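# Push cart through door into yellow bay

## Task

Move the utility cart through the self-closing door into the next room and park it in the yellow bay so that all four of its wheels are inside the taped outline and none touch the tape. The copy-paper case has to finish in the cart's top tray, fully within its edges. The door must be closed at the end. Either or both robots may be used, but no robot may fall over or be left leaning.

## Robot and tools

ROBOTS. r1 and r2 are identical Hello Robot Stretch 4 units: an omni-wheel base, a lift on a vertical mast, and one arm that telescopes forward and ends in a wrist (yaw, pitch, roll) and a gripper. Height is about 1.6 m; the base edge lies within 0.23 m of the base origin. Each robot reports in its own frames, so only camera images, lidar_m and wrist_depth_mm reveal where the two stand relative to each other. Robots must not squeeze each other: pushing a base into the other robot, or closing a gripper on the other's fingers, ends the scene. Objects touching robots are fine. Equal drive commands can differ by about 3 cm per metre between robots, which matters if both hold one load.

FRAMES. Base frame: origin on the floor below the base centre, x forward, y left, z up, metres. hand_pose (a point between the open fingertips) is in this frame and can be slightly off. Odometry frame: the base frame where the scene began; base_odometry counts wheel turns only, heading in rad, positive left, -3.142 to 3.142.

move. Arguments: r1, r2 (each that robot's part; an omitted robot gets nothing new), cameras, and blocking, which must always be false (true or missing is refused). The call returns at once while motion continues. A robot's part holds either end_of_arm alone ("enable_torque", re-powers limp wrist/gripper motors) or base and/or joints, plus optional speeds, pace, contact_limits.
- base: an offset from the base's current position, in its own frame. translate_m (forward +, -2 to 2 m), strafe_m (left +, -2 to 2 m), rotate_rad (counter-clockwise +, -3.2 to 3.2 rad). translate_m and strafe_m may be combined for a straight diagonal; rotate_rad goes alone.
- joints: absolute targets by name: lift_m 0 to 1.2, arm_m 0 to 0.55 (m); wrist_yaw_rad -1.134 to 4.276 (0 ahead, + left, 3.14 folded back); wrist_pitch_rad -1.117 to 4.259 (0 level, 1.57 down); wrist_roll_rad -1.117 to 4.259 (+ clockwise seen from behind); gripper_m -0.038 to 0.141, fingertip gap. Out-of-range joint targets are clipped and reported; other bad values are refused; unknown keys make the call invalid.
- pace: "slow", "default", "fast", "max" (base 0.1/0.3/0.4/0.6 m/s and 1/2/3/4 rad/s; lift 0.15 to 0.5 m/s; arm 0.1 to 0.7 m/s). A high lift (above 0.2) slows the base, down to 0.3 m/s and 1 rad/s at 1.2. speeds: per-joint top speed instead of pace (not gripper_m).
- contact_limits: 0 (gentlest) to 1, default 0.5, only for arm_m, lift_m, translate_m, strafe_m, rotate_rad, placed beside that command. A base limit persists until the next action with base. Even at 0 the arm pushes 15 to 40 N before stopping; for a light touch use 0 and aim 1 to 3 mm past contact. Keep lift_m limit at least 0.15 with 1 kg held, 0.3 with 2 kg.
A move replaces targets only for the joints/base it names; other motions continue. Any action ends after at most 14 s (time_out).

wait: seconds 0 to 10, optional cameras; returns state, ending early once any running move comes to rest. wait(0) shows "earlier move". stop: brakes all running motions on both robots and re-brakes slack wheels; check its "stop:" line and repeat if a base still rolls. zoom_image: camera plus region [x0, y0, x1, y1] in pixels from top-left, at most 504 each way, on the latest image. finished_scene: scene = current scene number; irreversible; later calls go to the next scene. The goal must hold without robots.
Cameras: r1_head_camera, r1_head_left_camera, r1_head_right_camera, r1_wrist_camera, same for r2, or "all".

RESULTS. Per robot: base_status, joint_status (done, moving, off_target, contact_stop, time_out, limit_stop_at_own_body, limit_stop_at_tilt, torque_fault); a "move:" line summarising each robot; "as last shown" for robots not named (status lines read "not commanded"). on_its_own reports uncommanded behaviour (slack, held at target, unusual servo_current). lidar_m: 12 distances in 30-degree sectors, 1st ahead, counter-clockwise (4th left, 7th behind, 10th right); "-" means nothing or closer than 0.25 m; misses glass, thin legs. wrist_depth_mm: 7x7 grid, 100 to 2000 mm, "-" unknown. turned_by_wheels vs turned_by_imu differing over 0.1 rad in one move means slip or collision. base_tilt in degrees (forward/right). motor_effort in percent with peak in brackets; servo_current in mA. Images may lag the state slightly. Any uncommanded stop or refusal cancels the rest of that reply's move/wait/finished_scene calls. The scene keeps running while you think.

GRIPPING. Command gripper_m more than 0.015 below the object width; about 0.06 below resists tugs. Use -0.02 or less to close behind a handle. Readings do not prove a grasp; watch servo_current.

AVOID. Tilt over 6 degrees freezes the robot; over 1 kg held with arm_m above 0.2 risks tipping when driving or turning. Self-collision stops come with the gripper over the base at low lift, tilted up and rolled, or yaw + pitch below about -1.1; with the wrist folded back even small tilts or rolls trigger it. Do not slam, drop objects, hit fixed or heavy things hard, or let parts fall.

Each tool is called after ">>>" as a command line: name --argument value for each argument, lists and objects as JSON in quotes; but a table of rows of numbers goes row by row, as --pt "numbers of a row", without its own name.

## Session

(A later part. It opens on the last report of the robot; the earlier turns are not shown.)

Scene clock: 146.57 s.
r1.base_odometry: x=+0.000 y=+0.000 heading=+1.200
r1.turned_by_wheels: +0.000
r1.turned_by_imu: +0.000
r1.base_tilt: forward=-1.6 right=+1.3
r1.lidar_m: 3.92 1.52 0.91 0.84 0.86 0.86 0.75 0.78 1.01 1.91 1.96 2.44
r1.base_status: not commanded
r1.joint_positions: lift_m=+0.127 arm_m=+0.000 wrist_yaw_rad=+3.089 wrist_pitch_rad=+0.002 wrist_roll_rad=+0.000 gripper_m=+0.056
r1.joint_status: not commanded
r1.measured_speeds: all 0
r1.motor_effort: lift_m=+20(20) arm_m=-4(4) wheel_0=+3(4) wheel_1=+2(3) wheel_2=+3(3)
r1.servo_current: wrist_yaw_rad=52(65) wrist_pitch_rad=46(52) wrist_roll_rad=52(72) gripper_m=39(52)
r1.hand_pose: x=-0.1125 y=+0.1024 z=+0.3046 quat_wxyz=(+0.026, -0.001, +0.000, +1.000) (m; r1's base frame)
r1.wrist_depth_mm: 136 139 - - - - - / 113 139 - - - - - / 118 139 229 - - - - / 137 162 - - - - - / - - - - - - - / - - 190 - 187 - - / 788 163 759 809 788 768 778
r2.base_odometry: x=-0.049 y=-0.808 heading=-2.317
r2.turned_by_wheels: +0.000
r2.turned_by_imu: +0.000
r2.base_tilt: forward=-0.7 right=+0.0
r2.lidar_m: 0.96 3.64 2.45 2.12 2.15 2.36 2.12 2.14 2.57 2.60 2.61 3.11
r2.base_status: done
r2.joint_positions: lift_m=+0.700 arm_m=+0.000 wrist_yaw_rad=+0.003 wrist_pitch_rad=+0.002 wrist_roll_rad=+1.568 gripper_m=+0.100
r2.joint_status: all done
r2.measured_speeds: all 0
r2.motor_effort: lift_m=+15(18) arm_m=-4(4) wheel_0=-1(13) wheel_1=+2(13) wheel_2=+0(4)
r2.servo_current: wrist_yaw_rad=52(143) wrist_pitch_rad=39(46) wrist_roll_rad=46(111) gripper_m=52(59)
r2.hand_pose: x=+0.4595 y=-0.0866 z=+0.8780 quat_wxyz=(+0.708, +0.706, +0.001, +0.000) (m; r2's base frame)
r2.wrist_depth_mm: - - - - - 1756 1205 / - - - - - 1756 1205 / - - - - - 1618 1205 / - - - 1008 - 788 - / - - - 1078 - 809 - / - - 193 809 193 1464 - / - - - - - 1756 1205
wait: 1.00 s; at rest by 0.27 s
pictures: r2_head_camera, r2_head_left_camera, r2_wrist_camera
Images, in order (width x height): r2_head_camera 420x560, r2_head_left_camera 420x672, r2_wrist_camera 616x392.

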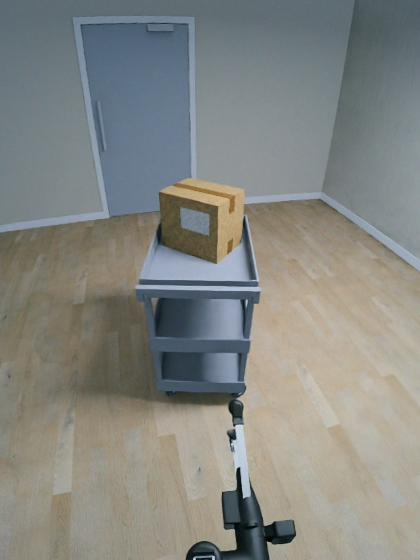

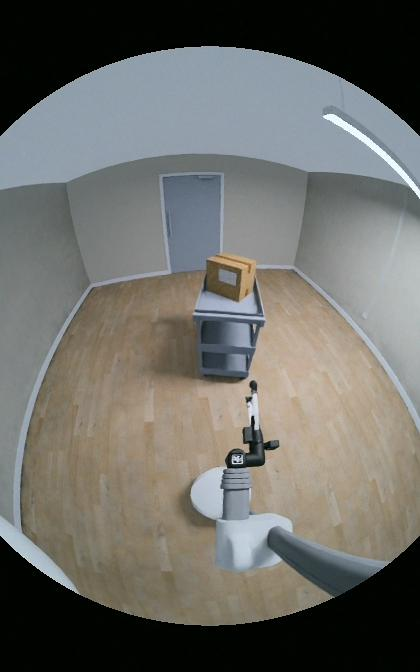

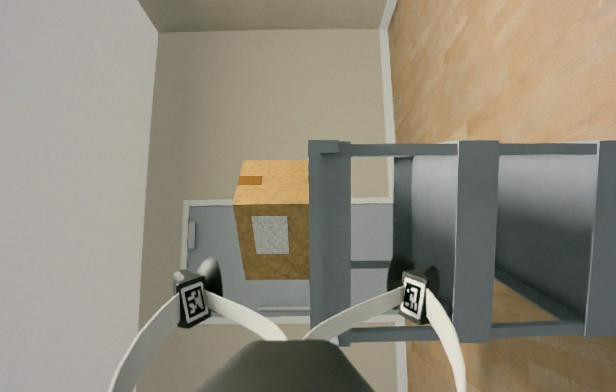

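>>> move --r2 '{"base": {"strafe_m": 0.10, "translate_m": 0.36}, "joints": {"lift_m": 0.677}}' --blocking false

>>> wait --seconds 3

>>> wait --seconds 0.2 --cameras '["r2_head_camera","r2_wrist_camera"]'

Scene clock: 191.63 s.
move: r2 moving
r1: as last shown
r1.lidar_m: 3.91 1.53 0.94 0.83 0.86 0.86 0.78 0.80 0.97 1.93 1.96 2.47
r1.motor_effort: lift_m=+20(20) arm_m=-4(4) wheel_0=+3(4) wheel_1=+3(3) wheel_2=+2(3)
r1.servo_current: wrist_yaw_rad=65(65) wrist_pitch_rad=33(46) wrist_roll_rad=52(59) gripper_m=46(46)
r1.wrist_depth_mm: 136 139 - - - - - / 114 139 - - - - - / 118 140 229 - - - - / 137 162 - - - - - / - - - - - - - / - - 190 - 187 - - / 788 163 750 798 798 788 768
r2.base_odometry: x=-0.063 y=-0.837 heading=-2.317
r2.turned_by_wheels: +0.000
r2.turned_by_imu: +0.001
r2.base_tilt: forward=-0.7 right=+0.1
r2.lidar_m: 0.93 3.60 2.43 2.12 2.13 2.47 2.15 2.15 2.60 2.58 2.60 3.13
r2.base_status: translate_m moving; strafe_m moving
r2.joint_positions: lift_m=+0.678 arm_m=+0.000 wrist_yaw_rad=+0.003 wrist_pitch_rad=+0.002 wrist_roll_rad=+1.568 gripper_m=+0.100
r2.joint_status: lift_m moving
r2.measured_speeds: translate_m=+0.121 strafe_m=+0.034 rotate_rad=-0.004 lift_m=-0.020 arm_m=+0.000 wrist_yaw_rad=+0.000 wrist_pitch_rad=+0.000 wrist_roll_rad=+0.000
r2.motor_effort: lift_m=+15(15) arm_m=-4(4) wheel_0=+6(6) wheel_1=+9(10) wheel_2=-12(12)
r2.servo_current: wrist_yaw_rad=46(59) wrist_pitch_rad=46(46) wrist_roll_rad=46(59) gripper_m=52(59)
r2.hand_pose: x=+0.4595 y=-0.0866 z=+0.8555 quat_wxyz=(+0.708, +0.706, +0.001, +0.000) (m; r2's base frame)
r2.wrist_depth_mm: - - - - - 1708 1182 / - - - - - 1756 1182 / - - - - - 1464 1205 / - - - 976 - 759 - / - - 1118 1025 - 768 - / - - 193 788 193 1397 - / - - - - - 1808 1205
pictures: none

Scene clock: 193.83 s.
earlier move: r2 done
r1.base_odometry: x=+0.000 y=+0.000 heading=+1.200
r1.turned_by_wheels: +0.000
r1.turned_by_imu: +0.000
r1.base_tilt: forward=-1.6 right=+1.3
r1.lidar_m: 3.91 1.55 0.92 0.82 0.86 0.85 0.75 0.78 1.02 1.92 1.95 2.48
r1.base_status: not commanded
r1.joint_positions: lift_m=+0.127 arm_m=+0.000 wrist_yaw_rad=+3.089 wrist_pitch_rad=+0.002 wrist_roll_rad=+0.000 gripper_m=+0.056
r1.joint_status: not commanded
r1.measured_speeds: all 0
r1.motor_effort: lift_m=+20(20) arm_m=-4(4) wheel_0=+3(4) wheel_1=+2(3) wheel_2=+3(3)
r1.servo_current: wrist_yaw_rad=52(65) wrist_pitch_rad=46(46) wrist_roll_rad=46(72) gripper_m=52(52)
r1.hand_pose: x=-0.1125 y=+0.1024 z=+0.3046 quat_wxyz=(+0.026, -0.001, +0.000, +1.000) (m; r1's base frame)
r1.wrist_depth_mm: 136 138 - - - - - / 114 139 - - - - - / 117 140 229 - - - - / 137 162 - - - - - / - - - - - - - / - - 190 - 187 - - / 778 163 750 809 788 768 768
r2.base_odometry: x=-0.219 y=-1.140 heading=-2.316
r2.turned_by_wheels: +0.000
r2.turned_by_imu: +0.001
r2.base_tilt: forward=-0.7 right=+0.0
r2.lidar_m: 0.60 3.26 2.38 2.13 2.13 2.57 2.48 2.51 3.00 2.60 2.63 0.63
r2.base_status: done
r2.joint_positions: lift_m=+0.677 arm_m=+0.000 wrist_yaw_rad=+0.003 wrist_pitch_rad=+0.002 wrist_roll_rad=+1.568 gripper_m=+0.100
r2.joint_status: all done
r2.measured_speeds: all 0
r2.motor_effort: lift_m=+14(15) arm_m=-4(4) wheel_0=+4(9) wheel_1=+3(10) wheel_2=-4(14)
r2.servo_current: wrist_yaw_rad=52(65) wrist_pitch_rad=46(46) wrist_roll_rad=33(59) gripper_m=52(59)
r2.hand_pose: x=+0.4595 y=-0.0866 z=+0.8551 quat_wxyz=(+0.708, +0.706, +0.001, +0.000) (m; r2's base frame)
r2.wrist_depth_mm: - - - 421 427 430 427 / - - - 427 - 878 430 / - - 707 433 - - 436 / - - 699 436 - - 442 / - - 788 445 449 - 449 / - - 193 445 192 - 455 / - - - - - 469 462
wait: 2.20 of 3 s (r2 has come to rest)
pictures: none

Scene clock: 194.03 s.
r1.base_odometry: x=+0.000 y=+0.000 heading=+1.200
r1.turned_by_wheels: +0.000
r1.turned_by_imu: +0.000
r1.base_tilt: forward=-1.6 right=+1.3
r1.lidar_m: 3.89 1.56 0.92 0.83 0.87 0.85 0.75 0.79 0.99 1.92 1.96 2.47
r1.base_status: not commanded
r1.joint_positions: lift_m=+0.127 arm_m=+0.000 wrist_yaw_rad=+3.089 wrist_pitch_rad=+0.002 wrist_roll_rad=+0.000 gripper_m=+0.056
r1.joint_status: not commanded
r1.measured_speeds: all 0
r1.motor_effort: lift_m=+20(20) arm_m=-4(4) wheel_0=+3(4) wheel_1=+2(3) wheel_2=+2(3)
r1.servo_current: wrist_yaw_rad=20(65) wrist_pitch_rad=39(46) wrist_roll_rad=59(72) gripper_m=39(52)
r1.hand_pose: x=-0.1125 y=+0.1024 z=+0.3046 quat_wxyz=(+0.026, -0.001, +0.000, +1.000) (m; r1's base frame)
r1.wrist_depth_mm: 136 138 - - - - - / 113 139 - - - - - / 117 140 229 - - - - / 137 161 - - - - - / - - - - - - - / - - 190 - 187 - - / 778 163 750 788 788 768 768
r2.base_odometry: x=-0.219 y=-1.140 heading=-2.316
r2.turned_by_wheels: +0.000
r2.turned_by_imu: +0.000
r2.base_tilt: forward=-0.7 right=+0.1
r2.lidar_m: 0.60 3.26 2.41 2.11 2.11 2.56 2.50 2.51 2.93 2.63 2.60 0.64
r2.base_status: done
r2.joint_positions: lift_m=+0.677 arm_m=+0.000 wrist_yaw_rad=+0.003 wrist_pitch_rad=+0.002 wrist_roll_rad=+1.568 gripper_m=+0.100
r2.joint_status: all done
r2.measured_speeds: all 0
r2.motor_effort: lift_m=+15(15) arm_m=-4(4) wheel_0=+4(9) wheel_1=+3(10) wheel_2=-4(14)
r2.servo_current: wrist_yaw_rad=39(65) wrist_pitch_rad=39(46) wrist_roll_rad=52(59) gripper_m=52(59)
r2.hand_pose: x=+0.4595 y=-0.0866 z=+0.8551 quat_wxyz=(+0.708, +0.706, +0.001, +0.000) (m; r2's base frame)
r2.wrist_depth_mm: - - - 421 427 430 427 / - - - 427 - 891 430 / - - 715 436 - - 433 / - - 707 442 - - 445 / - - 788 442 449 - 449 / - - 193 449 192 - 455 / - - - - - 473 462
wait: 0.20 s; no rest
pictures: r2_head_camera, r2_wrist_camera
Images, in order (width x height): r2_head_camera 420x560, r2_wrist_camera 616x392.

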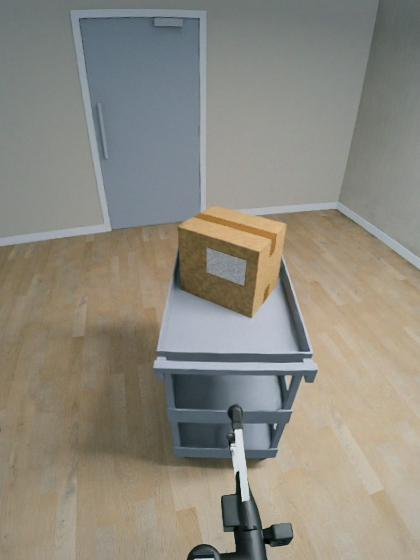

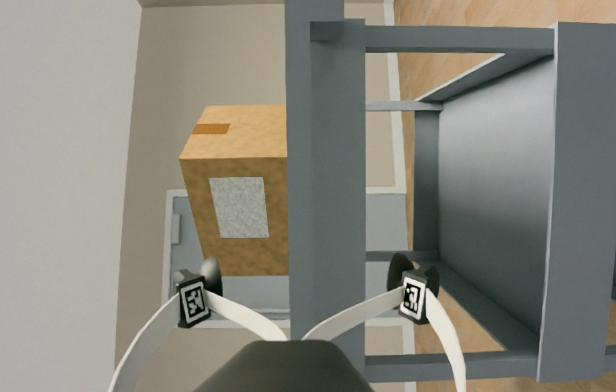

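>>> move --r2 '{"base": {"translate_m": 0.2}, "joints": {"lift_m": 0.687}, "contact_limits": {"translate_m": 0.2}}' --blocking false

>>> wait --seconds 2

>>> wait --seconds 0.2 --cameras '["r2_head_camera","r2_wrist_camera"]'

Scene clock: 206.50 s.
move: r2 moving
r1: as last shown
r1.lidar_m: 3.91 1.55 0.90 0.83 0.85 0.84 0.77 0.79 1.00 1.93 1.96 2.45
r1.motor_effort: lift_m=+20(20) arm_m=-4(4) wheel_0=+3(3) wheel_1=+2(3) wheel_2=+3(3)
r1.servo_current: wrist_yaw_rad=39(52) wrist_pitch_rad=39(46) wrist_roll_rad=20(65) gripper_m=39(52)
r1.wrist_depth_mm: 136 139 - - - - - / 113 139 - - - - - / 118 139 228 - - - - / 137 162 - - - - - / - - - - - - - / - - 190 - 188 - - / 778 163 759 798 788 768 778
r2.base_odometry: x=-0.240 y=-1.163 heading=-2.316
r2.turned_by_wheels: +0.000
r2.turned_by_imu: +0.001
r2.base_tilt: forward=-0.7 right=+0.1
r2.lidar_m: 0.58 3.22 2.40 2.11 2.14 2.58 2.53 2.56 2.95 2.62 2.62 0.60
r2.base_status: translate_m moving
r2.joint_positions: lift_m=+0.687 arm_m=+0.000 wrist_yaw_rad=+0.003 wrist_pitch_rad=+0.002 wrist_roll_rad=+1.568 gripper_m=+0.100
r2.joint_status: lift_m moving
r2.measured_speeds: translate_m=+0.121 strafe_m=+0.000 rotate_rad=+0.002 lift_m=+0.000 arm_m=+0.000 wrist_yaw_rad=+0.000 wrist_pitch_rad=+0.000 wrist_roll_rad=+0.000
r2.motor_effort: lift_m=+21(23) arm_m=-4(4) wheel_0=+7(9) wheel_1=+8(9) wheel_2=-11(12)
r2.servo_current: wrist_yaw_rad=39(52) wrist_pitch_rad=39(46) wrist_roll_rad=52(52) gripper_m=52(52)
r2.contact_limits: translate_m 0.2
r2.hand_pose: x=+0.4595 y=-0.0866 z=+0.8645 quat_wxyz=(+0.708, +0.706, +0.001, +0.000) (m; r2's base frame)
r2.wrist_depth_mm: - - - 387 404 521 404 / - - - 404 - 904 - / - - 683 410 991 - - / - - 676 415 1025 - 415 / - - 759 421 424 - 421 / - - 192 424 193 - - / - - - - - 564 445
pictures: none

Scene clock: 208.07 s.
earlier move: r2 done
r1.base_odometry: x=+0.000 y=+0.000 heading=+1.200
r1.turned_by_wheels: +0.000
r1.turned_by_imu: +0.000
r1.base_tilt: forward=-1.6 right=+1.3
r1.lidar_m: 3.90 1.54 0.90 0.83 0.84 0.85 0.74 0.77 1.01 1.93 1.96 2.47
r1.base_status: not commanded
r1.joint_positions: lift_m=+0.127 arm_m=+0.000 wrist_yaw_rad=+3.089 wrist_pitch_rad=+0.002 wrist_roll_rad=+0.000 gripper_m=+0.056
r1.joint_status: not commanded
r1.measured_speeds: all 0
r1.motor_effort: lift_m=+20(20) arm_m=-4(4) wheel_0=+3(4) wheel_1=+3(3) wheel_2=+2(3)
r1.servo_current: wrist_yaw_rad=52(65) wrist_pitch_rad=39(46) wrist_roll_rad=46(65) gripper_m=46(52)
r1.hand_pose: x=-0.1125 y=+0.1024 z=+0.3046 quat_wxyz=(+0.026, -0.001, +0.000, +1.000) (m; r1's base frame)
r1.wrist_depth_mm: 136 139 - - - - - / 113 139 - - - - - / 118 139 229 - - - - / 137 162 - - - - - / - - - - - - - / - - 190 - 187 - - / 788 163 750 798 798 778 768
r2.base_odometry: x=-0.355 y=-1.287 heading=-2.316
r2.turned_by_wheels: +0.000
r2.turned_by_imu: +0.000
r2.base_tilt: forward=-0.7 right=+0.1
r2.lidar_m: 0.42 0.46 2.45 2.17 2.18 2.61 2.68 2.69 2.92 2.57 2.59 0.41
r2.base_status: done
r2.joint_positions: lift_m=+0.687 arm_m=+0.000 wrist_yaw_rad=+0.003 wrist_pitch_rad=+0.002 wrist_roll_rad=+1.568 gripper_m=+0.100
r2.joint_status: all done
r2.measured_speeds: all 0
r2.motor_effort: lift_m=+21(23) arm_m=-4(4) wheel_0=+3(10) wheel_1=+3(9) wheel_2=-2(14)
r2.servo_current: wrist_yaw_rad=52(65) wrist_pitch_rad=39(52) wrist_roll_rad=39(59) gripper_m=52(59)
r2.contact_limits: translate_m 0.2
r2.hand_pose: x=+0.4595 y=-0.0866 z=+0.8645 quat_wxyz=(+0.708, +0.706, +0.001, +0.000) (m; r2's base frame)
r2.wrist_depth_mm: - - - 175 232 1708 - / - - 627 178 236 768 - / - - 469 181 239 - - / - - 500 183 243 - - / - - 549 186 246 - - / - - 195 187 194 - - / - - - - 253 1756 504
wait: 1.57 of 2 s (r2 has come to rest)
pictures: none

Scene clock: 208.27 s.
r1.base_odometry: x=+0.000 y=+0.000 heading=+1.200
r1.turned_by_wheels: +0.000
r1.turned_by_imu: +0.000
r1.base_tilt: forward=-1.6 right=+1.3
r1.lidar_m: 3.92 1.56 0.92 0.82 0.85 0.85 0.76 0.78 1.02 1.92 1.94 2.44
r1.base_status: not commanded
r1.joint_positions: lift_m=+0.127 arm_m=+0.000 wrist_yaw_rad=+3.089 wrist_pitch_rad=+0.002 wrist_roll_rad=+0.000 gripper_m=+0.056
r1.joint_status: not commanded
r1.measured_speeds: all 0
r1.motor_effort: lift_m=+20(20) arm_m=-4(4) wheel_0=+3(4) wheel_1=+2(3) wheel_2=+2(3)
r1.servo_current: wrist_yaw_rad=33(65) wrist_pitch_rad=46(46) wrist_roll_rad=46(65) gripper_m=33(52)
r1.hand_pose: x=-0.1125 y=+0.1024 z=+0.3046 quat_wxyz=(+0.026, -0.001, +0.000, +1.000) (m; r1's base frame)
r1.wrist_depth_mm: 137 138 - - - - - / 113 139 - - - - - / 118 139 229 - - - - / 137 162 - - - - - / - - - - - - - / - - 190 - 187 - - / 788 164 750 798 788 778 778
r2.base_odometry: x=-0.355 y=-1.287 heading=-2.316
r2.turned_by_wheels: +0.000
r2.turned_by_imu: +0.000
r2.base_tilt: forward=-0.6 right=+0.1
r2.lidar_m: 0.42 0.49 2.45 2.17 2.16 2.58 2.68 2.72 2.92 2.58 2.58 0.44
r2.base_status: done
r2.joint_positions: lift_m=+0.687 arm_m=+0.000 wrist_yaw_rad=+0.003 wrist_pitch_rad=+0.002 wrist_roll_rad=+1.568 gripper_m=+0.100
r2.joint_status: all done
r2.measured_speeds: all 0
r2.motor_effort: lift_m=+21(23) arm_m=-4(4) wheel_0=+3(10) wheel_1=+3(9) wheel_2=-3(14)
r2.servo_current: wrist_yaw_rad=39(65) wrist_pitch_rad=39(52) wrist_roll_rad=52(59) gripper_m=46(59)
r2.contact_limits: translate_m 0.2
r2.hand_pose: x=+0.4595 y=-0.0866 z=+0.8645 quat_wxyz=(+0.708, +0.706, +0.001, +0.000) (m; r2's base frame)
r2.wrist_depth_mm: - - - 175 233 1661 - / - - 627 177 236 778 - / - - 469 180 239 - - / - - 500 183 242 - - / - - 554 186 246 - - / - - 195 188 193 - - / - - - - 253 1756 504
wait: 0.20 s; no rest
pictures: r2_head_camera, r2_wrist_camera
Images, in order (width x height): r2_head_camera 420x560, r2_wrist_camera 616x392.

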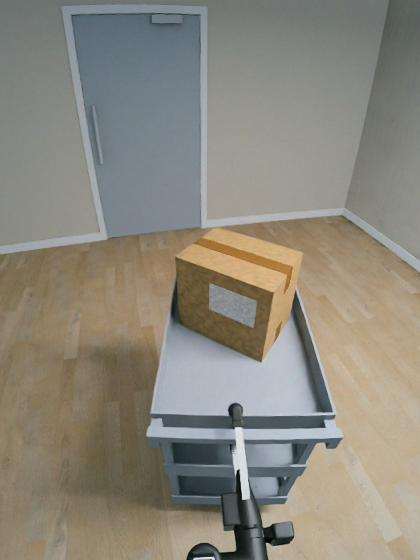

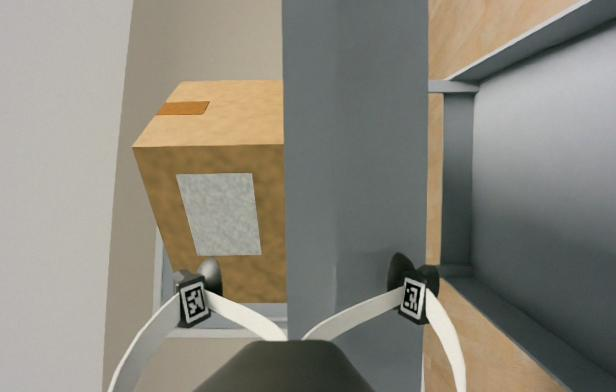

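>>> move --r2 '{"base": {"translate_m": 0.03}, "contact_limits": {"translate_m": 0.2}}' --blocking false

>>> wait --seconds 1

>>> move --r2 '{"joints": {"gripper_m": -0.02}}' --blocking false

>>> wait --seconds 2

>>> wait --seconds 0.3 --cameras '["r2_head_camera","r2_wrist_camera"]'

Scene clock: 218.53 s.
move: r2 moving
r1: as last shown
r1.lidar_m: 3.92 1.52 0.91 0.85 0.85 0.87 0.77 0.77 1.03 1.92 1.94 2.48
r1.motor_effort: lift_m=+20(20) arm_m=-4(4) wheel_0=+3(4) wheel_1=+2(3) wheel_2=+3(3)
r1.servo_current: wrist_yaw_rad=52(72) wrist_pitch_rad=39(46) wrist_roll_rad=52(65) gripper_m=39(46)
r1.wrist_depth_mm: 136 139 - - - - - / 113 139 - - - - - / 117 139 229 - - - - / 137 162 - - - - - / - - - - - - - / - - 190 - 187 - - / 778 163 759 788 788 768 759
r2.base_odometry: x=-0.372 y=-1.306 heading=-2.316
r2.turned_by_wheels: +0.000
r2.turned_by_imu: +0.001
r2.base_tilt: forward=-0.7 right=+0.1
r2.lidar_m: 0.41 3.04 2.47 2.17 2.17 2.64 2.71 2.73 2.88 2.58 2.58 0.42
r2.base_status: translate_m moving
r2.joint_positions: lift_m=+0.687 arm_m=+0.000 wrist_yaw_rad=-0.002 wrist_pitch_rad=+0.002 wrist_roll_rad=+1.569 gripper_m=+0.100
r2.joint_status: not commanded
r2.measured_speeds: translate_m=+0.052 strafe_m=-0.001 rotate_rad=+0.013 lift_m=+0.000 arm_m=+0.000 wrist_yaw_rad=+0.000 wrist_pitch_rad=+0.000 wrist_roll_rad=+0.000
r2.motor_effort: lift_m=+21(21) arm_m=+1(4) wheel_0=+5(16) wheel_1=+3(9) wheel_2=-7(17)
r2.servo_current: wrist_yaw_rad=33(52) wrist_pitch_rad=39(46) wrist_roll_rad=65(65) gripper_m=59(59)
r2.contact_limits: translate_m 0.2
r2.hand_pose: x=+0.4591 y=-0.0880 z=+0.8645 quat_wxyz=(+0.708, +0.706, +0.000, -0.001) (m; r2's base frame)
r2.wrist_depth_mm: - - - 176 235 1661 530 / - - - 178 236 768 - / - - 477 180 238 - - / - - 496 182 242 - - / - - 539 184 242 - - / - - 195 185 195 - - / - - - - - 1756 508
pictures: none

Scene clock: 219.03 s.
earlier move: r2 done
r1.base_odometry: x=+0.000 y=+0.000 heading=+1.200
r1.turned_by_wheels: +0.000
r1.turned_by_imu: +0.000
r1.base_tilt: forward=-1.6 right=+1.3
r1.lidar_m: 3.90 1.56 0.91 0.84 0.86 0.83 0.76 0.80 0.99 1.90 1.95 2.45
r1.base_status: not commanded
r1.joint_positions: lift_m=+0.127 arm_m=+0.000 wrist_yaw_rad=+3.089 wrist_pitch_rad=+0.002 wrist_roll_rad=+0.000 gripper_m=+0.056
r1.joint_status: not commanded
r1.measured_speeds: all 0
r1.motor_effort: lift_m=+20(20) arm_m=-4(4) wheel_0=+3(4) wheel_1=+3(3) wheel_2=+3(3)
r1.servo_current: wrist_yaw_rad=52(72) wrist_pitch_rad=39(46) wrist_roll_rad=59(72) gripper_m=46(52)
r1.hand_pose: x=-0.1125 y=+0.1024 z=+0.3046 quat_wxyz=(+0.026, -0.001, +0.000, +1.000) (m; r1's base frame)
r1.wrist_depth_mm: 136 138 - - - - - / 114 139 - - - - - / 118 139 229 - - - - / 137 162 - - - - - / - - - - - - - / - - 191 - 187 - - / 788 163 750 809 788 778 778
r2.base_odometry: x=-0.375 y=-1.309 heading=-2.316
r2.turned_by_wheels: +0.000
r2.turned_by_imu: +0.000
r2.base_tilt: forward=-0.7 right=+0.1
r2.lidar_m: 0.42 3.04 2.44 2.17 2.19 2.62 2.73 2.72 2.91 2.55 2.59 0.44
r2.base_status: done
r2.joint_positions: lift_m=+0.687 arm_m=+0.000 wrist_yaw_rad=-0.002 wrist_pitch_rad=+0.002 wrist_roll_rad=+1.569 gripper_m=+0.100
r2.joint_status: not commanded
r2.measured_speeds: all 0
r2.motor_effort: lift_m=+21(21) arm_m=+4(4) wheel_0=+3(16) wheel_1=+3(9) wheel_2=-3(17)
r2.servo_current: wrist_yaw_rad=52(52) wrist_pitch_rad=46(46) wrist_roll_rad=46(65) gripper_m=52(59)
r2.contact_limits: translate_m 0.2
r2.hand_pose: x=+0.4591 y=-0.0879 z=+0.8645 quat_wxyz=(+0.708, +0.706, +0.000, -0.001) (m; r2's base frame)
r2.wrist_depth_mm: - - - 182 239 1661 - / - - 634 183 242 768 - / - - 480 185 244 - - / - - 508 186 245 - - / - - 549 187 248 854 - / - - 195 190 194 - - / - - - - 252 1756 508
wait: 0.50 of 1 s (r2 has come to rest)
pictures: none

Scene clock: 219.53 s.
move: r2 moving
r1: as last shown
r1.lidar_m: 3.92 1.56 0.93 0.84 0.86 0.84 0.76 0.80 1.01 1.92 1.97 2.49
r1.motor_effort: lift_m=+20(20) arm_m=-4(4) wheel_0=+3(4) wheel_1=+2(3) wheel_2=+3(3)
r1.servo_current: wrist_yaw_rad=52(59) wrist_pitch_rad=46(46) wrist_roll_rad=46(65) gripper_m=33(46)
r1.wrist_depth_mm: 136 139 - - - - - / 113 139 - - - - - / 118 140 229 - - - - / 137 162 - - - - - / - - - - - - - / - - 191 - 187 - - / 798 164 750 798 798 768 778
r2.base_odometry: x=-0.375 y=-1.309 heading=-2.316
r2.turned_by_wheels: +0.000
r2.turned_by_imu: +0.000
r2.base_tilt: forward=-0.7 right=+0.1
r2.lidar_m: 0.41 3.04 2.46 2.15 2.18 2.62 2.71 2.75 2.91 2.57 2.59 0.44
r2.base_status: not commanded
r2.joint_positions: lift_m=+0.687 arm_m=+0.000 wrist_yaw_rad=-0.002 wrist_pitch_rad=+0.002 wrist_roll_rad=+1.569 gripper_m=+0.083
r2.joint_status: gripper_m moving
r2.measured_speeds: all 0
r2.motor_effort: lift_m=+21(21) arm_m=+4(4) wheel_0=+3(3) wheel_1=+3(4) wheel_2=-3(4)
r2.servo_current: wrist_yaw_rad=39(65) wrist_pitch_rad=46(46) wrist_roll_rad=52(59) gripper_m=124(124)
r2.contact_limits: translate_m 0.2
r2.hand_pose: x=+0.4591 y=-0.0879 z=+0.8645 quat_wxyz=(+0.708, +0.706, +0.000, -0.001) (m; r2's base frame)
r2.wrist_depth_mm: - - - 181 239 1708 - / - - 634 183 243 778 - / - - 480 185 244 - - / - - 512 186 246 - - / - - 559 189 247 866 - / - - 196 189 191 - - / - - - - 252 1756 508
pictures: none

Scene clock: 220.97 s.
earlier move: r2 done
r1.base_odometry: x=+0.000 y=+0.000 heading=+1.200
r1.turned_by_wheels: +0.000
r1.turned_by_imu: +0.000
r1.base_tilt: forward=-1.6 right=+1.3
r1.lidar_m: 3.92 1.53 0.92 0.84 0.86 0.82 0.76 0.78 0.98 1.91 1.95 2.46
r1.base_status: not commanded
r1.joint_positions: lift_m=+0.127 arm_m=+0.000 wrist_yaw_rad=+3.089 wrist_pitch_rad=+0.002 wrist_roll_rad=+0.000 gripper_m=+0.056
r1.joint_status: not commanded
r1.measured_speeds: all 0
r1.motor_effort: lift_m=+20(20) arm_m=-4(4) wheel_0=+3(4) wheel_1=+2(3) wheel_2=+3(3)
r1.servo_current: wrist_yaw_rad=65(65) wrist_pitch_rad=46(52) wrist_roll_rad=52(65) gripper_m=46(52)
r1.hand_pose: x=-0.1125 y=+0.1024 z=+0.3046 quat_wxyz=(+0.026, -0.001, +0.000, +1.000) (m; r1's base frame)
r1.wrist_depth_mm: 136 139 - - - - - / 113 139 - - - - - / 118 139 228 - - - - / 137 161 - - - - - / - - - - - - - / - - 190 - 187 - - / 788 163 750 809 788 788 768
r2.base_odometry: x=-0.375 y=-1.309 heading=-2.316
r2.turned_by_wheels: +0.000
r2.turned_by_imu: +0.000
r2.base_tilt: forward=-0.6 right=+0.1
r2.lidar_m: 0.40 3.02 2.45 2.18 2.19 2.61 2.72 2.74 2.90 2.57 2.59 0.43
r2.base_status: not commanded
r2.joint_positions: lift_m=+0.687 arm_m=+0.000 wrist_yaw_rad=+0.000 wrist_pitch_rad=+0.002 wrist_roll_rad=+1.569 gripper_m=-0.018
r2.joint_status: all done
r2.measured_speeds: all 0
r2.motor_effort: lift_m=+21(21) arm_m=+4(4) wheel_0=+3(4) wheel_1=+3(4) wheel_2=-3(4)
r2.servo_current: wrist_yaw_rad=52(65) wrist_pitch_rad=39(46) wrist_roll_rad=52(59) gripper_m=111(247)
r2.contact_limits: translate_m 0.2
r2.hand_pose: x=+0.4592 y=-0.0876 z=+0.8645 quat_wxyz=(+0.708, +0.706, +0.000, -0.001) (m; r2's base frame)
r2.wrist_depth_mm: - - - 171 229 1618 - / - - 603 173 231 809 - / - 492 462 175 234 831 - / - - 504 235 236 842 - / - - 559 178 237 - - / - - 186 179 180 - - / - - - - 242 1661 500
wait: 1.43 of 2 s (r2 has come to rest)
pictures: none

Scene clock: 221.27 s.
r1.base_odometry: x=+0.000 y=+0.000 heading=+1.200
r1.turned_by_wheels: +0.000
r1.turned_by_imu: +0.000
r1.base_tilt: forward=-1.6 right=+1.2
r1.lidar_m: 3.92 1.54 0.93 0.84 0.86 0.84 0.77 0.78 0.99 1.92 1.96 2.43
r1.base_status: not commanded
r1.joint_positions: lift_m=+0.127 arm_m=+0.000 wrist_yaw_rad=+3.089 wrist_pitch_rad=+0.002 wrist_roll_rad=+0.000 gripper_m=+0.056
r1.joint_status: not commanded
r1.measured_speeds: all 0
r1.motor_effort: lift_m=+20(20) arm_m=-4(4) wheel_0=+3(4) wheel_1=+2(3) wheel_2=+2(3)
r1.servo_current: wrist_yaw_rad=46(65) wrist_pitch_rad=39(52) wrist_roll_rad=52(65) gripper_m=39(52)
r1.hand_pose: x=-0.1125 y=+0.1024 z=+0.3046 quat_wxyz=(+0.026, -0.001, +0.000, +1.000) (m; r1's base frame)
r1.wrist_depth_mm: 137 138 - - - - - / 114 139 - - - - - / 118 140 229 - - - - / 137 161 - - - - - / - - - - - - - / - - 190 - 188 - - / 788 163 759 798 798 788 778
r2.base_odometry: x=-0.375 y=-1.309 heading=-2.316
r2.turned_by_wheels: +0.000
r2.turned_by_imu: +0.000
r2.base_tilt: forward=-0.6 right=+0.1
r2.lidar_m: 0.40 3.03 2.44 2.16 2.19 2.63 2.71 2.73 2.89 2.57 2.58 0.44
r2.base_status: not commanded
r2.joint_positions: lift_m=+0.687 arm_m=+0.000 wrist_yaw_rad=+0.000 wrist_pitch_rad=+0.002 wrist_roll_rad=+1.569 gripper_m=-0.018
r2.joint_status: all done
r2.measured_speeds: all 0
r2.motor_effort: lift_m=+21(21) arm_m=+4(4) wheel_0=+3(4) wheel_1=+3(4) wheel_2=-3(4)
r2.servo_current: wrist_yaw_rad=39(65) wrist_pitch_rad=46(46) wrist_roll_rad=52(59) gripper_m=117(247)
r2.contact_limits: translate_m 0.2
r2.hand_pose: x=+0.4592 y=-0.0876 z=+0.8645 quat_wxyz=(+0.708, +0.706, +0.000, -0.001) (m; r2's base frame)
r2.wrist_depth_mm: - - - 171 229 1661 - / - - 597 173 232 798 - / - 492 462 175 233 831 - / - - 500 236 236 831 - / - - 564 178 237 - - / - - 186 179 179 - - / - - - - 242 1576 500
wait: 0.30 s; at rest by 0.27 s
pictures: r2_head_camera, r2_wrist_camera
Images, in order (width x height): r2_head_camera 420x560, r2_wrist_camera 616x392.

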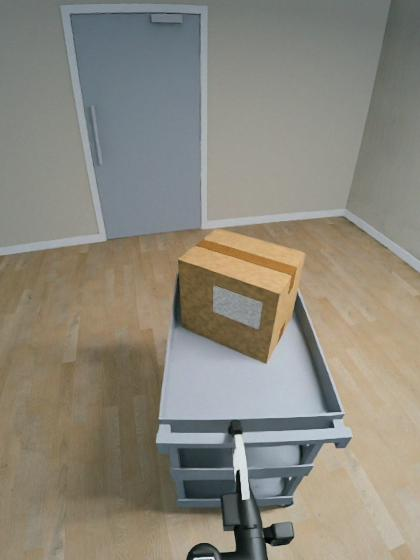

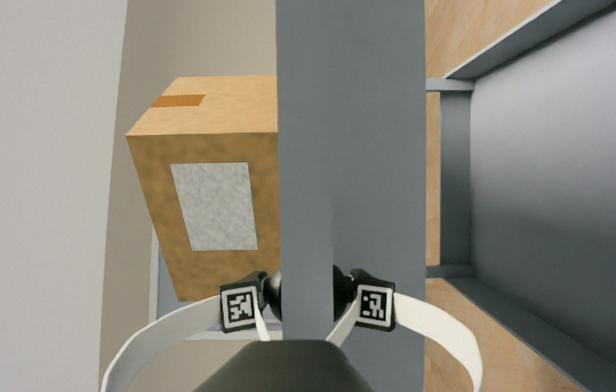

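>>> move --r2 '{"base": {"translate_m": -0.4}, "contact_limits": {"translate_m": 0.6}}' --blocking false

>>> wait --seconds 3

>>> wait --seconds 0.3 --cameras '["r2_head_camera","r2_head_left_camera","r2_wrist_camera"]'

Scene clock: 238.67 s.
move: r2 moving
r1: as last shown
r1.base_tilt: forward=-1.6 right=+1.3
r1.lidar_m: 3.90 1.56 0.92 0.83 0.85 0.83 0.76 0.79 0.98 1.91 1.95 2.46
r1.servo_current: wrist_yaw_rad=59(65) wrist_pitch_rad=46(46) wrist_roll_rad=59(65) gripper_m=39(46)
r1.wrist_depth_mm: 136 139 - - - - - / 113 139 - - - - - / 118 140 229 - - - - / 137 162 - - - - - / - - - - - - - / - - 190 - 188 - - / 788 164 759 788 788 778 768
r2.base_odometry: x=-0.354 y=-1.286 heading=-2.316
r2.turned_by_wheels: +0.000
r2.turned_by_imu: +0.001
r2.base_tilt: forward=-0.7 right=+0.1
r2.lidar_m: 0.40 3.05 2.47 2.18 2.17 2.62 2.70 2.69 2.89 2.56 2.60 0.43
r2.base_status: translate_m moving
r2.joint_positions: lift_m=+0.687 arm_m=+0.000 wrist_yaw_rad=+0.001 wrist_pitch_rad=+0.002 wrist_roll_rad=+1.569 gripper_m=-0.018
r2.joint_status: not commanded
r2.measured_speeds: translate_m=-0.120 strafe_m=+0.000 rotate_rad=+0.000 lift_m=+0.000 arm_m=+0.000 wrist_yaw_rad=+0.000 wrist_pitch_rad=+0.000 wrist_roll_rad=+0.000
r2.motor_effort: lift_m=+21(21) arm_m=-4(4) wheel_0=-9(10) wheel_1=-9(9) wheel_2=+16(18)
r2.servo_current: wrist_yaw_rad=39(59) wrist_pitch_rad=46(46) wrist_roll_rad=52(59) gripper_m=124(124)
r2.contact_limits: translate_m 0.6
r2.hand_pose: x=+0.4594 y=-0.0871 z=+0.8644 quat_wxyz=(+0.708, +0.706, +0.001, +0.000) (m; r2's base frame)
r2.wrist_depth_mm: - - - 172 229 1661 - / - - 603 174 233 759 - / - 496 462 175 235 831 - / - - 500 236 236 842 - / - - 559 178 239 - - / - - 186 180 179 - - / - - - - 243 1576 500
pictures: none

Scene clock: 241.00 s.
earlier move: r2 done
r1.base_odometry: x=+0.000 y=+0.000 heading=+1.200
r1.turned_by_wheels: +0.000
r1.turned_by_imu: +0.000
r1.base_tilt: forward=-1.6 right=+1.3
r1.lidar_m: 3.90 1.53 0.91 0.83 0.86 0.85 0.77 0.79 1.01 1.92 1.94 2.46
r1.base_status: not commanded
r1.joint_positions: lift_m=+0.127 arm_m=+0.000 wrist_yaw_rad=+3.089 wrist_pitch_rad=+0.002 wrist_roll_rad=+0.000 gripper_m=+0.056
r1.joint_status: not commanded
r1.measured_speeds: all 0
r1.motor_effort: lift_m=+20(20) arm_m=-4(4) wheel_0=+3(4) wheel_1=+2(3) wheel_2=+3(3)
r1.servo_current: wrist_yaw_rad=52(65) wrist_pitch_rad=39(52) wrist_roll_rad=46(65) gripper_m=39(52)
r1.hand_pose: x=-0.1125 y=+0.1024 z=+0.3046 quat_wxyz=(+0.026, -0.001, +0.000, +1.000) (m; r1's base frame)
r1.wrist_depth_mm: 136 138 - - - - - / 113 139 - - - - - / 118 139 229 - - - - / 137 162 - - - - - / - - - - - - - / - - 190 - 187 - - / 788 163 750 798 778 778 778
r2.base_odometry: x=-0.104 y=-1.015 heading=-2.316
r2.turned_by_wheels: +0.000
r2.turned_by_imu: +0.001
r2.base_tilt: forward=-0.7 right=+0.1
r2.lidar_m: 0.38 3.50 2.38 2.04 2.05 2.52 2.32 2.34 2.82 2.65 2.68 0.45
r2.base_status: done
r2.joint_positions: lift_m=+0.687 arm_m=+0.000 wrist_yaw_rad=+0.003 wrist_pitch_rad=+0.005 wrist_roll_rad=+1.569 gripper_m=-0.019
r2.joint_status: not commanded
r2.measured_speeds: all 0
r2.motor_effort: lift_m=+21(21) arm_m=+4(4) wheel_0=-1(12) wheel_1=-4(10) wheel_2=+2(18)
r2.servo_current: wrist_yaw_rad=39(59) wrist_pitch_rad=46(52) wrist_roll_rad=46(65) gripper_m=85(124)
r2.contact_limits: translate_m 0.6
r2.hand_pose: x=+0.4595 y=-0.0866 z=+0.8636 quat_wxyz=(+0.708, +0.706, +0.003, -0.001) (m; r2's base frame)
r2.wrist_depth_mm: - - - 178 238 1661 - / - - - 178 237 1499 - / - - 508 175 236 842 - / - - 480 234 235 831 - / - - 521 173 233 842 - / - - 188 172 181 - - / - - - - 230 1576 504
wait: 2.33 of 3 s (r2 has come to rest)
pictures: none

Scene clock: 241.30 s.
r1.base_odometry: x=+0.000 y=+0.000 heading=+1.200
r1.turned_by_wheels: +0.000
r1.turned_by_imu: +0.000
r1.base_tilt: forward=-1.6 right=+1.3
r1.lidar_m: 3.91 1.57 0.93 0.83 0.85 0.84 0.76 0.79 1.00 1.91 1.96 2.46
r1.base_status: not commanded
r1.joint_positions: lift_m=+0.127 arm_m=+0.000 wrist_yaw_rad=+3.089 wrist_pitch_rad=+0.002 wrist_roll_rad=+0.000 gripper_m=+0.056
r1.joint_status: not commanded
r1.measured_speeds: all 0
r1.motor_effort: lift_m=+20(20) arm_m=-4(4) wheel_0=+3(4) wheel_1=+2(3) wheel_2=+3(3)
r1.servo_current: wrist_yaw_rad=33(65) wrist_pitch_rad=33(52) wrist_roll_rad=39(65) gripper_m=46(52)
r1.hand_pose: x=-0.1125 y=+0.1024 z=+0.3046 quat_wxyz=(+0.026, -0.001, +0.000, +1.000) (m; r1's base frame)
r1.wrist_depth_mm: 136 138 - - - - - / 113 139 - - - - - / 117 140 229 - - - - / 137 162 - - - - - / - - - - - - - / - - 190 - 187 - - / 788 163 750 798 798 768 778
r2.base_odometry: x=-0.104 y=-1.015 heading=-2.316
r2.turned_by_wheels: +0.000
r2.turned_by_imu: +0.000
r2.base_tilt: forward=-0.7 right=+0.1
r2.lidar_m: 0.37 3.49 2.37 2.09 2.06 2.54 2.31 2.33 2.79 2.66 2.64 0.43
r2.base_status: done
r2.joint_positions: lift_m=+0.687 arm_m=+0.000 wrist_yaw_rad=+0.003 wrist_pitch_rad=+0.005 wrist_roll_rad=+1.569 gripper_m=-0.019
r2.joint_status: not commanded
r2.measured_speeds: all 0
r2.motor_effort: lift_m=+21(21) arm_m=+4(4) wheel_0=-2(12) wheel_1=-4(10) wheel_2=+3(18)
r2.servo_current: wrist_yaw_rad=52(59) wrist_pitch_rad=46(52) wrist_roll_rad=52(65) gripper_m=85(124)
r2.contact_limits: translate_m 0.6
r2.hand_pose: x=+0.4595 y=-0.0866 z=+0.8636 quat_wxyz=(+0.708, +0.706, +0.003, -0.001) (m; r2's base frame)
r2.wrist_depth_mm: - - - 178 239 1618 - / - - - 177 237 1537 - / - - 508 175 236 842 - / - - 477 234 235 842 - / - - 521 173 234 820 - / - - 188 172 180 - - / - - - - 230 1756 504
wait: 0.30 s; at rest by 0.27 s
pictures: r2_head_camera, r2_head_left_camera, r2_wrist_camera
Images, in order (width x height): r2_head_camera 420x560, r2_head_left_camera 420x672, r2_wrist_camera 616x392.

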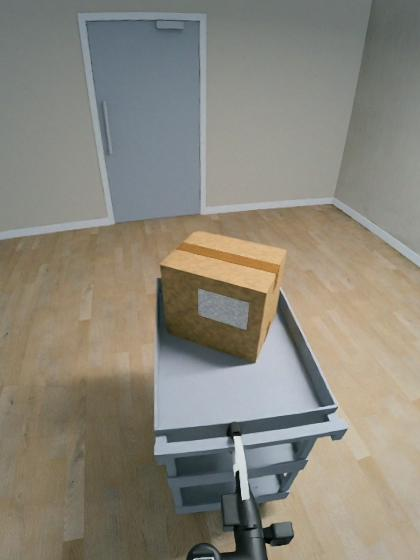

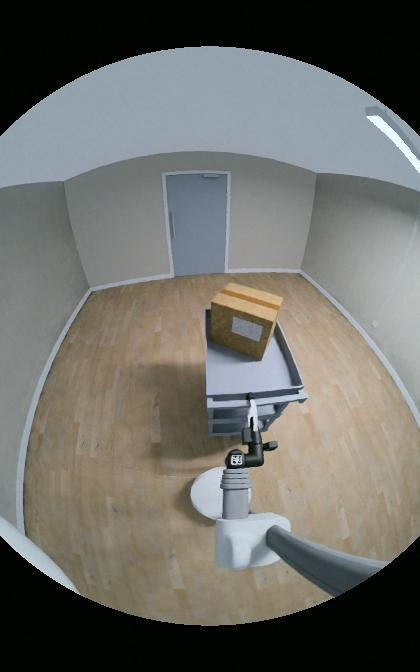

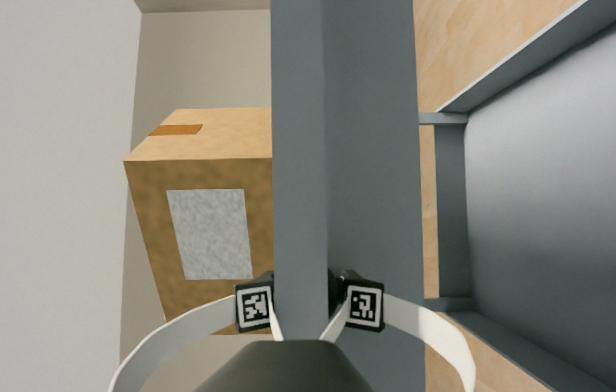

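>>> move --r2 '{"base": {"translate_m": -0.45, "strafe_m": -0.08}, "contact_limits": {"translate_m": 0.6}}' --r1 '{"base": {"translate_m": 0.5}}' --blocking false

>>> wait --seconds 3

>>> wait --seconds 1 --cameras '["r2_head_camera","r1_head_camera","r1_head_left_camera"]'

Scene clock: 260.10 s.
move: r1 moving; r2 moving
r1.base_odometry: x=+0.011 y=+0.029 heading=+1.200
r1.turned_by_wheels: +0.000
r1.turned_by_imu: +0.000
r1.base_tilt: forward=-1.5 right=+1.3
r1.lidar_m: 3.88 1.54 0.93 0.84 0.85 0.87 0.80 0.82 1.05 1.91 1.94 2.44
r1.base_status: translate_m moving
r1.joint_positions: lift_m=+0.127 arm_m=+0.000 wrist_yaw_rad=+3.089 wrist_pitch_rad=+0.002 wrist_roll_rad=+0.000 gripper_m=+0.056
r1.joint_status: not commanded
r1.measured_speeds: translate_m=+0.122 strafe_m=+0.001 rotate_rad=+0.001 lift_m=+0.000 arm_m=+0.000 wrist_yaw_rad=+0.000 wrist_pitch_rad=+0.000 wrist_roll_rad=+0.000
r1.motor_effort: lift_m=+20(20) arm_m=-4(4) wheel_0=+8(8) wheel_1=+5(7) wheel_2=-9(9)
r1.servo_current: wrist_yaw_rad=33(65) wrist_pitch_rad=46(46) wrist_roll_rad=39(72) gripper_m=39(46)
r1.hand_pose: x=-0.1125 y=+0.1024 z=+0.3046 quat_wxyz=(+0.026, -0.001, +0.000, +1.000) (m; r1's base frame)
r1.wrist_depth_mm: 136 138 - - - - - / 113 139 - - - - - / 114 139 225 - - - - / 137 163 - - - - - / - - - - - - - / - - 190 - 187 1060 - / 798 750 759 798 798 778 778
r2.base_odometry: x=-0.087 y=-0.988 heading=-2.316
r2.turned_by_wheels: +0.001
r2.turned_by_imu: +0.001
r2.base_tilt: forward=-0.7 right=+0.1
r2.lidar_m: 0.38 3.52 2.37 2.07 2.06 2.51 2.28 2.31 2.76 2.65 2.66 0.40
r2.base_status: translate_m moving; strafe_m moving
r2.joint_positions: lift_m=+0.687 arm_m=+0.000 wrist_yaw_rad=+0.004 wrist_pitch_rad=+0.005 wrist_roll_rad=+1.569 gripper_m=-0.019
r2.joint_status: not commanded
r2.measured_speeds: translate_m=-0.123 strafe_m=-0.024 rotate_rad=+0.000 lift_m=+0.000 arm_m=+0.000 wrist_yaw_rad=+0.012 wrist_pitch_rad=+0.000 wrist_roll_rad=+0.000
r2.motor_effort: lift_m=+21(21) arm_m=+2(4) wheel_0=-3(7) wheel_1=-9(11) wheel_2=+16(17)
r2.servo_current: wrist_yaw_rad=46(52) wrist_pitch_rad=39(46) wrist_roll_rad=33(59) gripper_m=78(85)
r2.contact_limits: translate_m 0.6
r2.hand_pose: x=+0.4596 y=-0.0863 z=+0.8636 quat_wxyz=(+0.708, +0.706, +0.003, +0.000) (m; r2's base frame)
r2.wrist_depth_mm: - - - 178 239 1661 - / - - - 177 238 1537 - / - - 512 176 236 842 - / - - 480 235 235 842 - / - - 521 173 233 831 - / - - 187 173 180 - - / - - - - 231 1618 508
pictures: none

Scene clock: 262.60 s.
earlier move: r1 moving; r2 done
r1.base_odometry: x=+0.181 y=+0.466 heading=+1.200
r1.turned_by_wheels: +0.000
r1.turned_by_imu: +0.000
r1.base_tilt: forward=-1.6 right=+1.3
r1.lidar_m: 3.41 1.65 0.98 0.89 0.91 1.17 1.26 1.30 1.66 1.84 1.89 2.38
r1.base_status: translate_m moving
r1.joint_positions: lift_m=+0.127 arm_m=+0.000 wrist_yaw_rad=+3.089 wrist_pitch_rad=+0.002 wrist_roll_rad=+0.000 gripper_m=+0.056
r1.joint_status: not commanded
r1.measured_speeds: all 0
r1.motor_effort: lift_m=+20(20) arm_m=-4(4) wheel_0=+5(9) wheel_1=+1(7) wheel_2=+2(10)
r1.servo_current: wrist_yaw_rad=46(72) wrist_pitch_rad=39(52) wrist_roll_rad=46(72) gripper_m=39(46)
r1.hand_pose: x=-0.1125 y=+0.1024 z=+0.3046 quat_wxyz=(+0.026, -0.001, +0.000, +1.000) (m; r1's base frame)
r1.wrist_depth_mm: 136 138 - - - - - / 113 139 - - - - - / 118 140 228 - - - - / 137 161 - - - - - / - - - - - - - / 1098 1098 192 1182 187 1160 - / 842 750 741 809 788 768 820
r2.base_odometry: x=+0.142 y=-0.630 heading=-2.316
r2.turned_by_wheels: -0.001
r2.turned_by_imu: +0.000
r2.base_tilt: forward=-0.7 right=+0.0
r2.lidar_m: 0.32 0.50 2.32 2.05 2.06 2.14 1.86 1.89 2.26 2.63 2.67 0.45
r2.base_status: done
r2.joint_positions: lift_m=+0.687 arm_m=+0.000 wrist_yaw_rad=+0.004 wrist_pitch_rad=+0.005 wrist_roll_rad=+1.569 gripper_m=-0.019
r2.joint_status: not commanded
r2.measured_speeds: all 0
r2.motor_effort: lift_m=+21(21) arm_m=-3(4) wheel_0=-2(8) wheel_1=-2(11) wheel_2=+2(18)
r2.servo_current: wrist_yaw_rad=46(65) wrist_pitch_rad=46(52) wrist_roll_rad=46(65) gripper_m=78(91)
r2.contact_limits: translate_m 0.6
r2.hand_pose: x=+0.4596 y=-0.0862 z=+0.8636 quat_wxyz=(+0.708, +0.706, +0.003, +0.000) (m; r2's base frame)
r2.wrist_depth_mm: - - - 283 296 1537 1138 / - - - 270 277 1661 492 / - - - 199 262 1708 - / - - 554 188 249 - - / - - 484 181 238 842 - / - - 188 172 180 - - / - - 521 - 221 - -
wait: 2.50 of 3 s (r2 has come to rest)
pictures: none

Scene clock: 262.77 s.
earlier move: r1 done
r1.base_odometry: x=+0.181 y=+0.466 heading=+1.200
r1.turned_by_wheels: +0.000
r1.turned_by_imu: +0.000
r1.base_tilt: forward=-1.6 right=+1.3
r1.lidar_m: 3.43 1.64 0.99 0.90 0.91 1.19 1.26 1.27 1.65 1.83 1.87 2.36
r1.base_status: done
r1.joint_positions: lift_m=+0.127 arm_m=+0.000 wrist_yaw_rad=+3.089 wrist_pitch_rad=+0.002 wrist_roll_rad=+0.000 gripper_m=+0.056
r1.joint_status: not commanded
r1.measured_speeds: all 0
r1.motor_effort: lift_m=+20(20) arm_m=-4(4) wheel_0=+3(9) wheel_1=+2(7) wheel_2=+1(10)
r1.servo_current: wrist_yaw_rad=33(72) wrist_pitch_rad=39(52) wrist_roll_rad=46(72) gripper_m=39(46)
r1.hand_pose: x=-0.1125 y=+0.1024 z=+0.3046 quat_wxyz=(+0.026, -0.001, +0.000, +1.000) (m; r1's base frame)
r1.wrist_depth_mm: 136 138 - - - - - / 113 139 - - - - - / 117 139 229 - - - - / 137 162 - - - - - / - - - - - - - / 1078 1098 192 1182 187 1160 - / 854 741 759 798 798 778 820
r2.base_odometry: x=+0.142 y=-0.630 heading=-2.316
r2.turned_by_wheels: +0.000
r2.turned_by_imu: +0.000
r2.base_tilt: forward=-0.7 right=+0.0
r2.lidar_m: 0.35 0.46 2.35 2.05 2.05 2.11 1.87 1.88 2.27 2.66 2.67 0.48
r2.base_status: done
r2.joint_positions: lift_m=+0.687 arm_m=+0.000 wrist_yaw_rad=+0.004 wrist_pitch_rad=+0.005 wrist_roll_rad=+1.569 gripper_m=-0.019
r2.joint_status: not commanded
r2.measured_speeds: all 0
r2.motor_effort: lift_m=+21(21) arm_m=-3(4) wheel_0=-2(8) wheel_1=-2(11) wheel_2=+2(18)
r2.servo_current: wrist_yaw_rad=46(65) wrist_pitch_rad=46(52) wrist_roll_rad=52(65) gripper_m=85(91)
r2.contact_limits: translate_m 0.6
r2.hand_pose: x=+0.4596 y=-0.0862 z=+0.8636 quat_wxyz=(+0.708, +0.706, +0.003, +0.000) (m; r2's base frame)
r2.wrist_depth_mm: - - - 283 296 1499 1160 / - - - 267 278 1618 492 / - - - 200 262 1661 - / - - 554 189 250 - - / - - 484 181 237 831 - / - - 188 172 180 - - / - - 517 - 221 - -
wait: 0.17 of 1 s (r1 has come to rest)
pictures: r1_head_camera, r1_head_left_camera, r2_head_camera
Images, in order (width x height): r1_head_camera 420x560, r1_head_left_camera 420x672, r2_head_camera 420x560.

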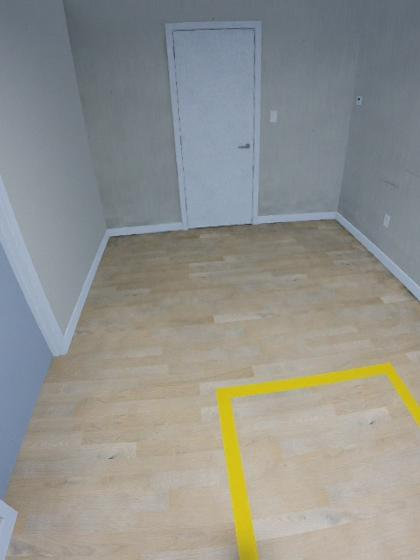

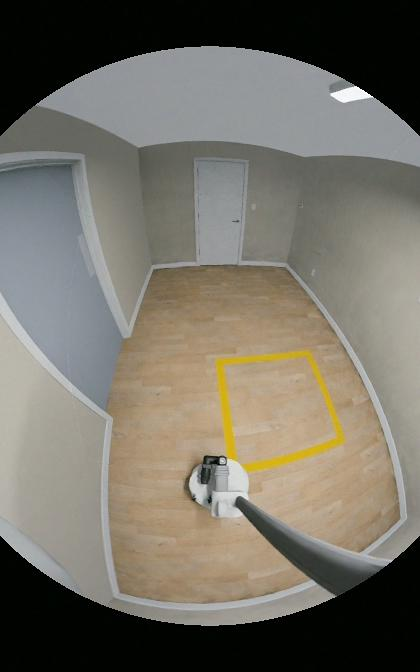

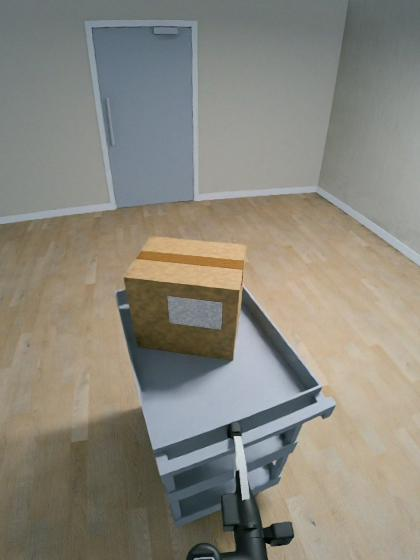

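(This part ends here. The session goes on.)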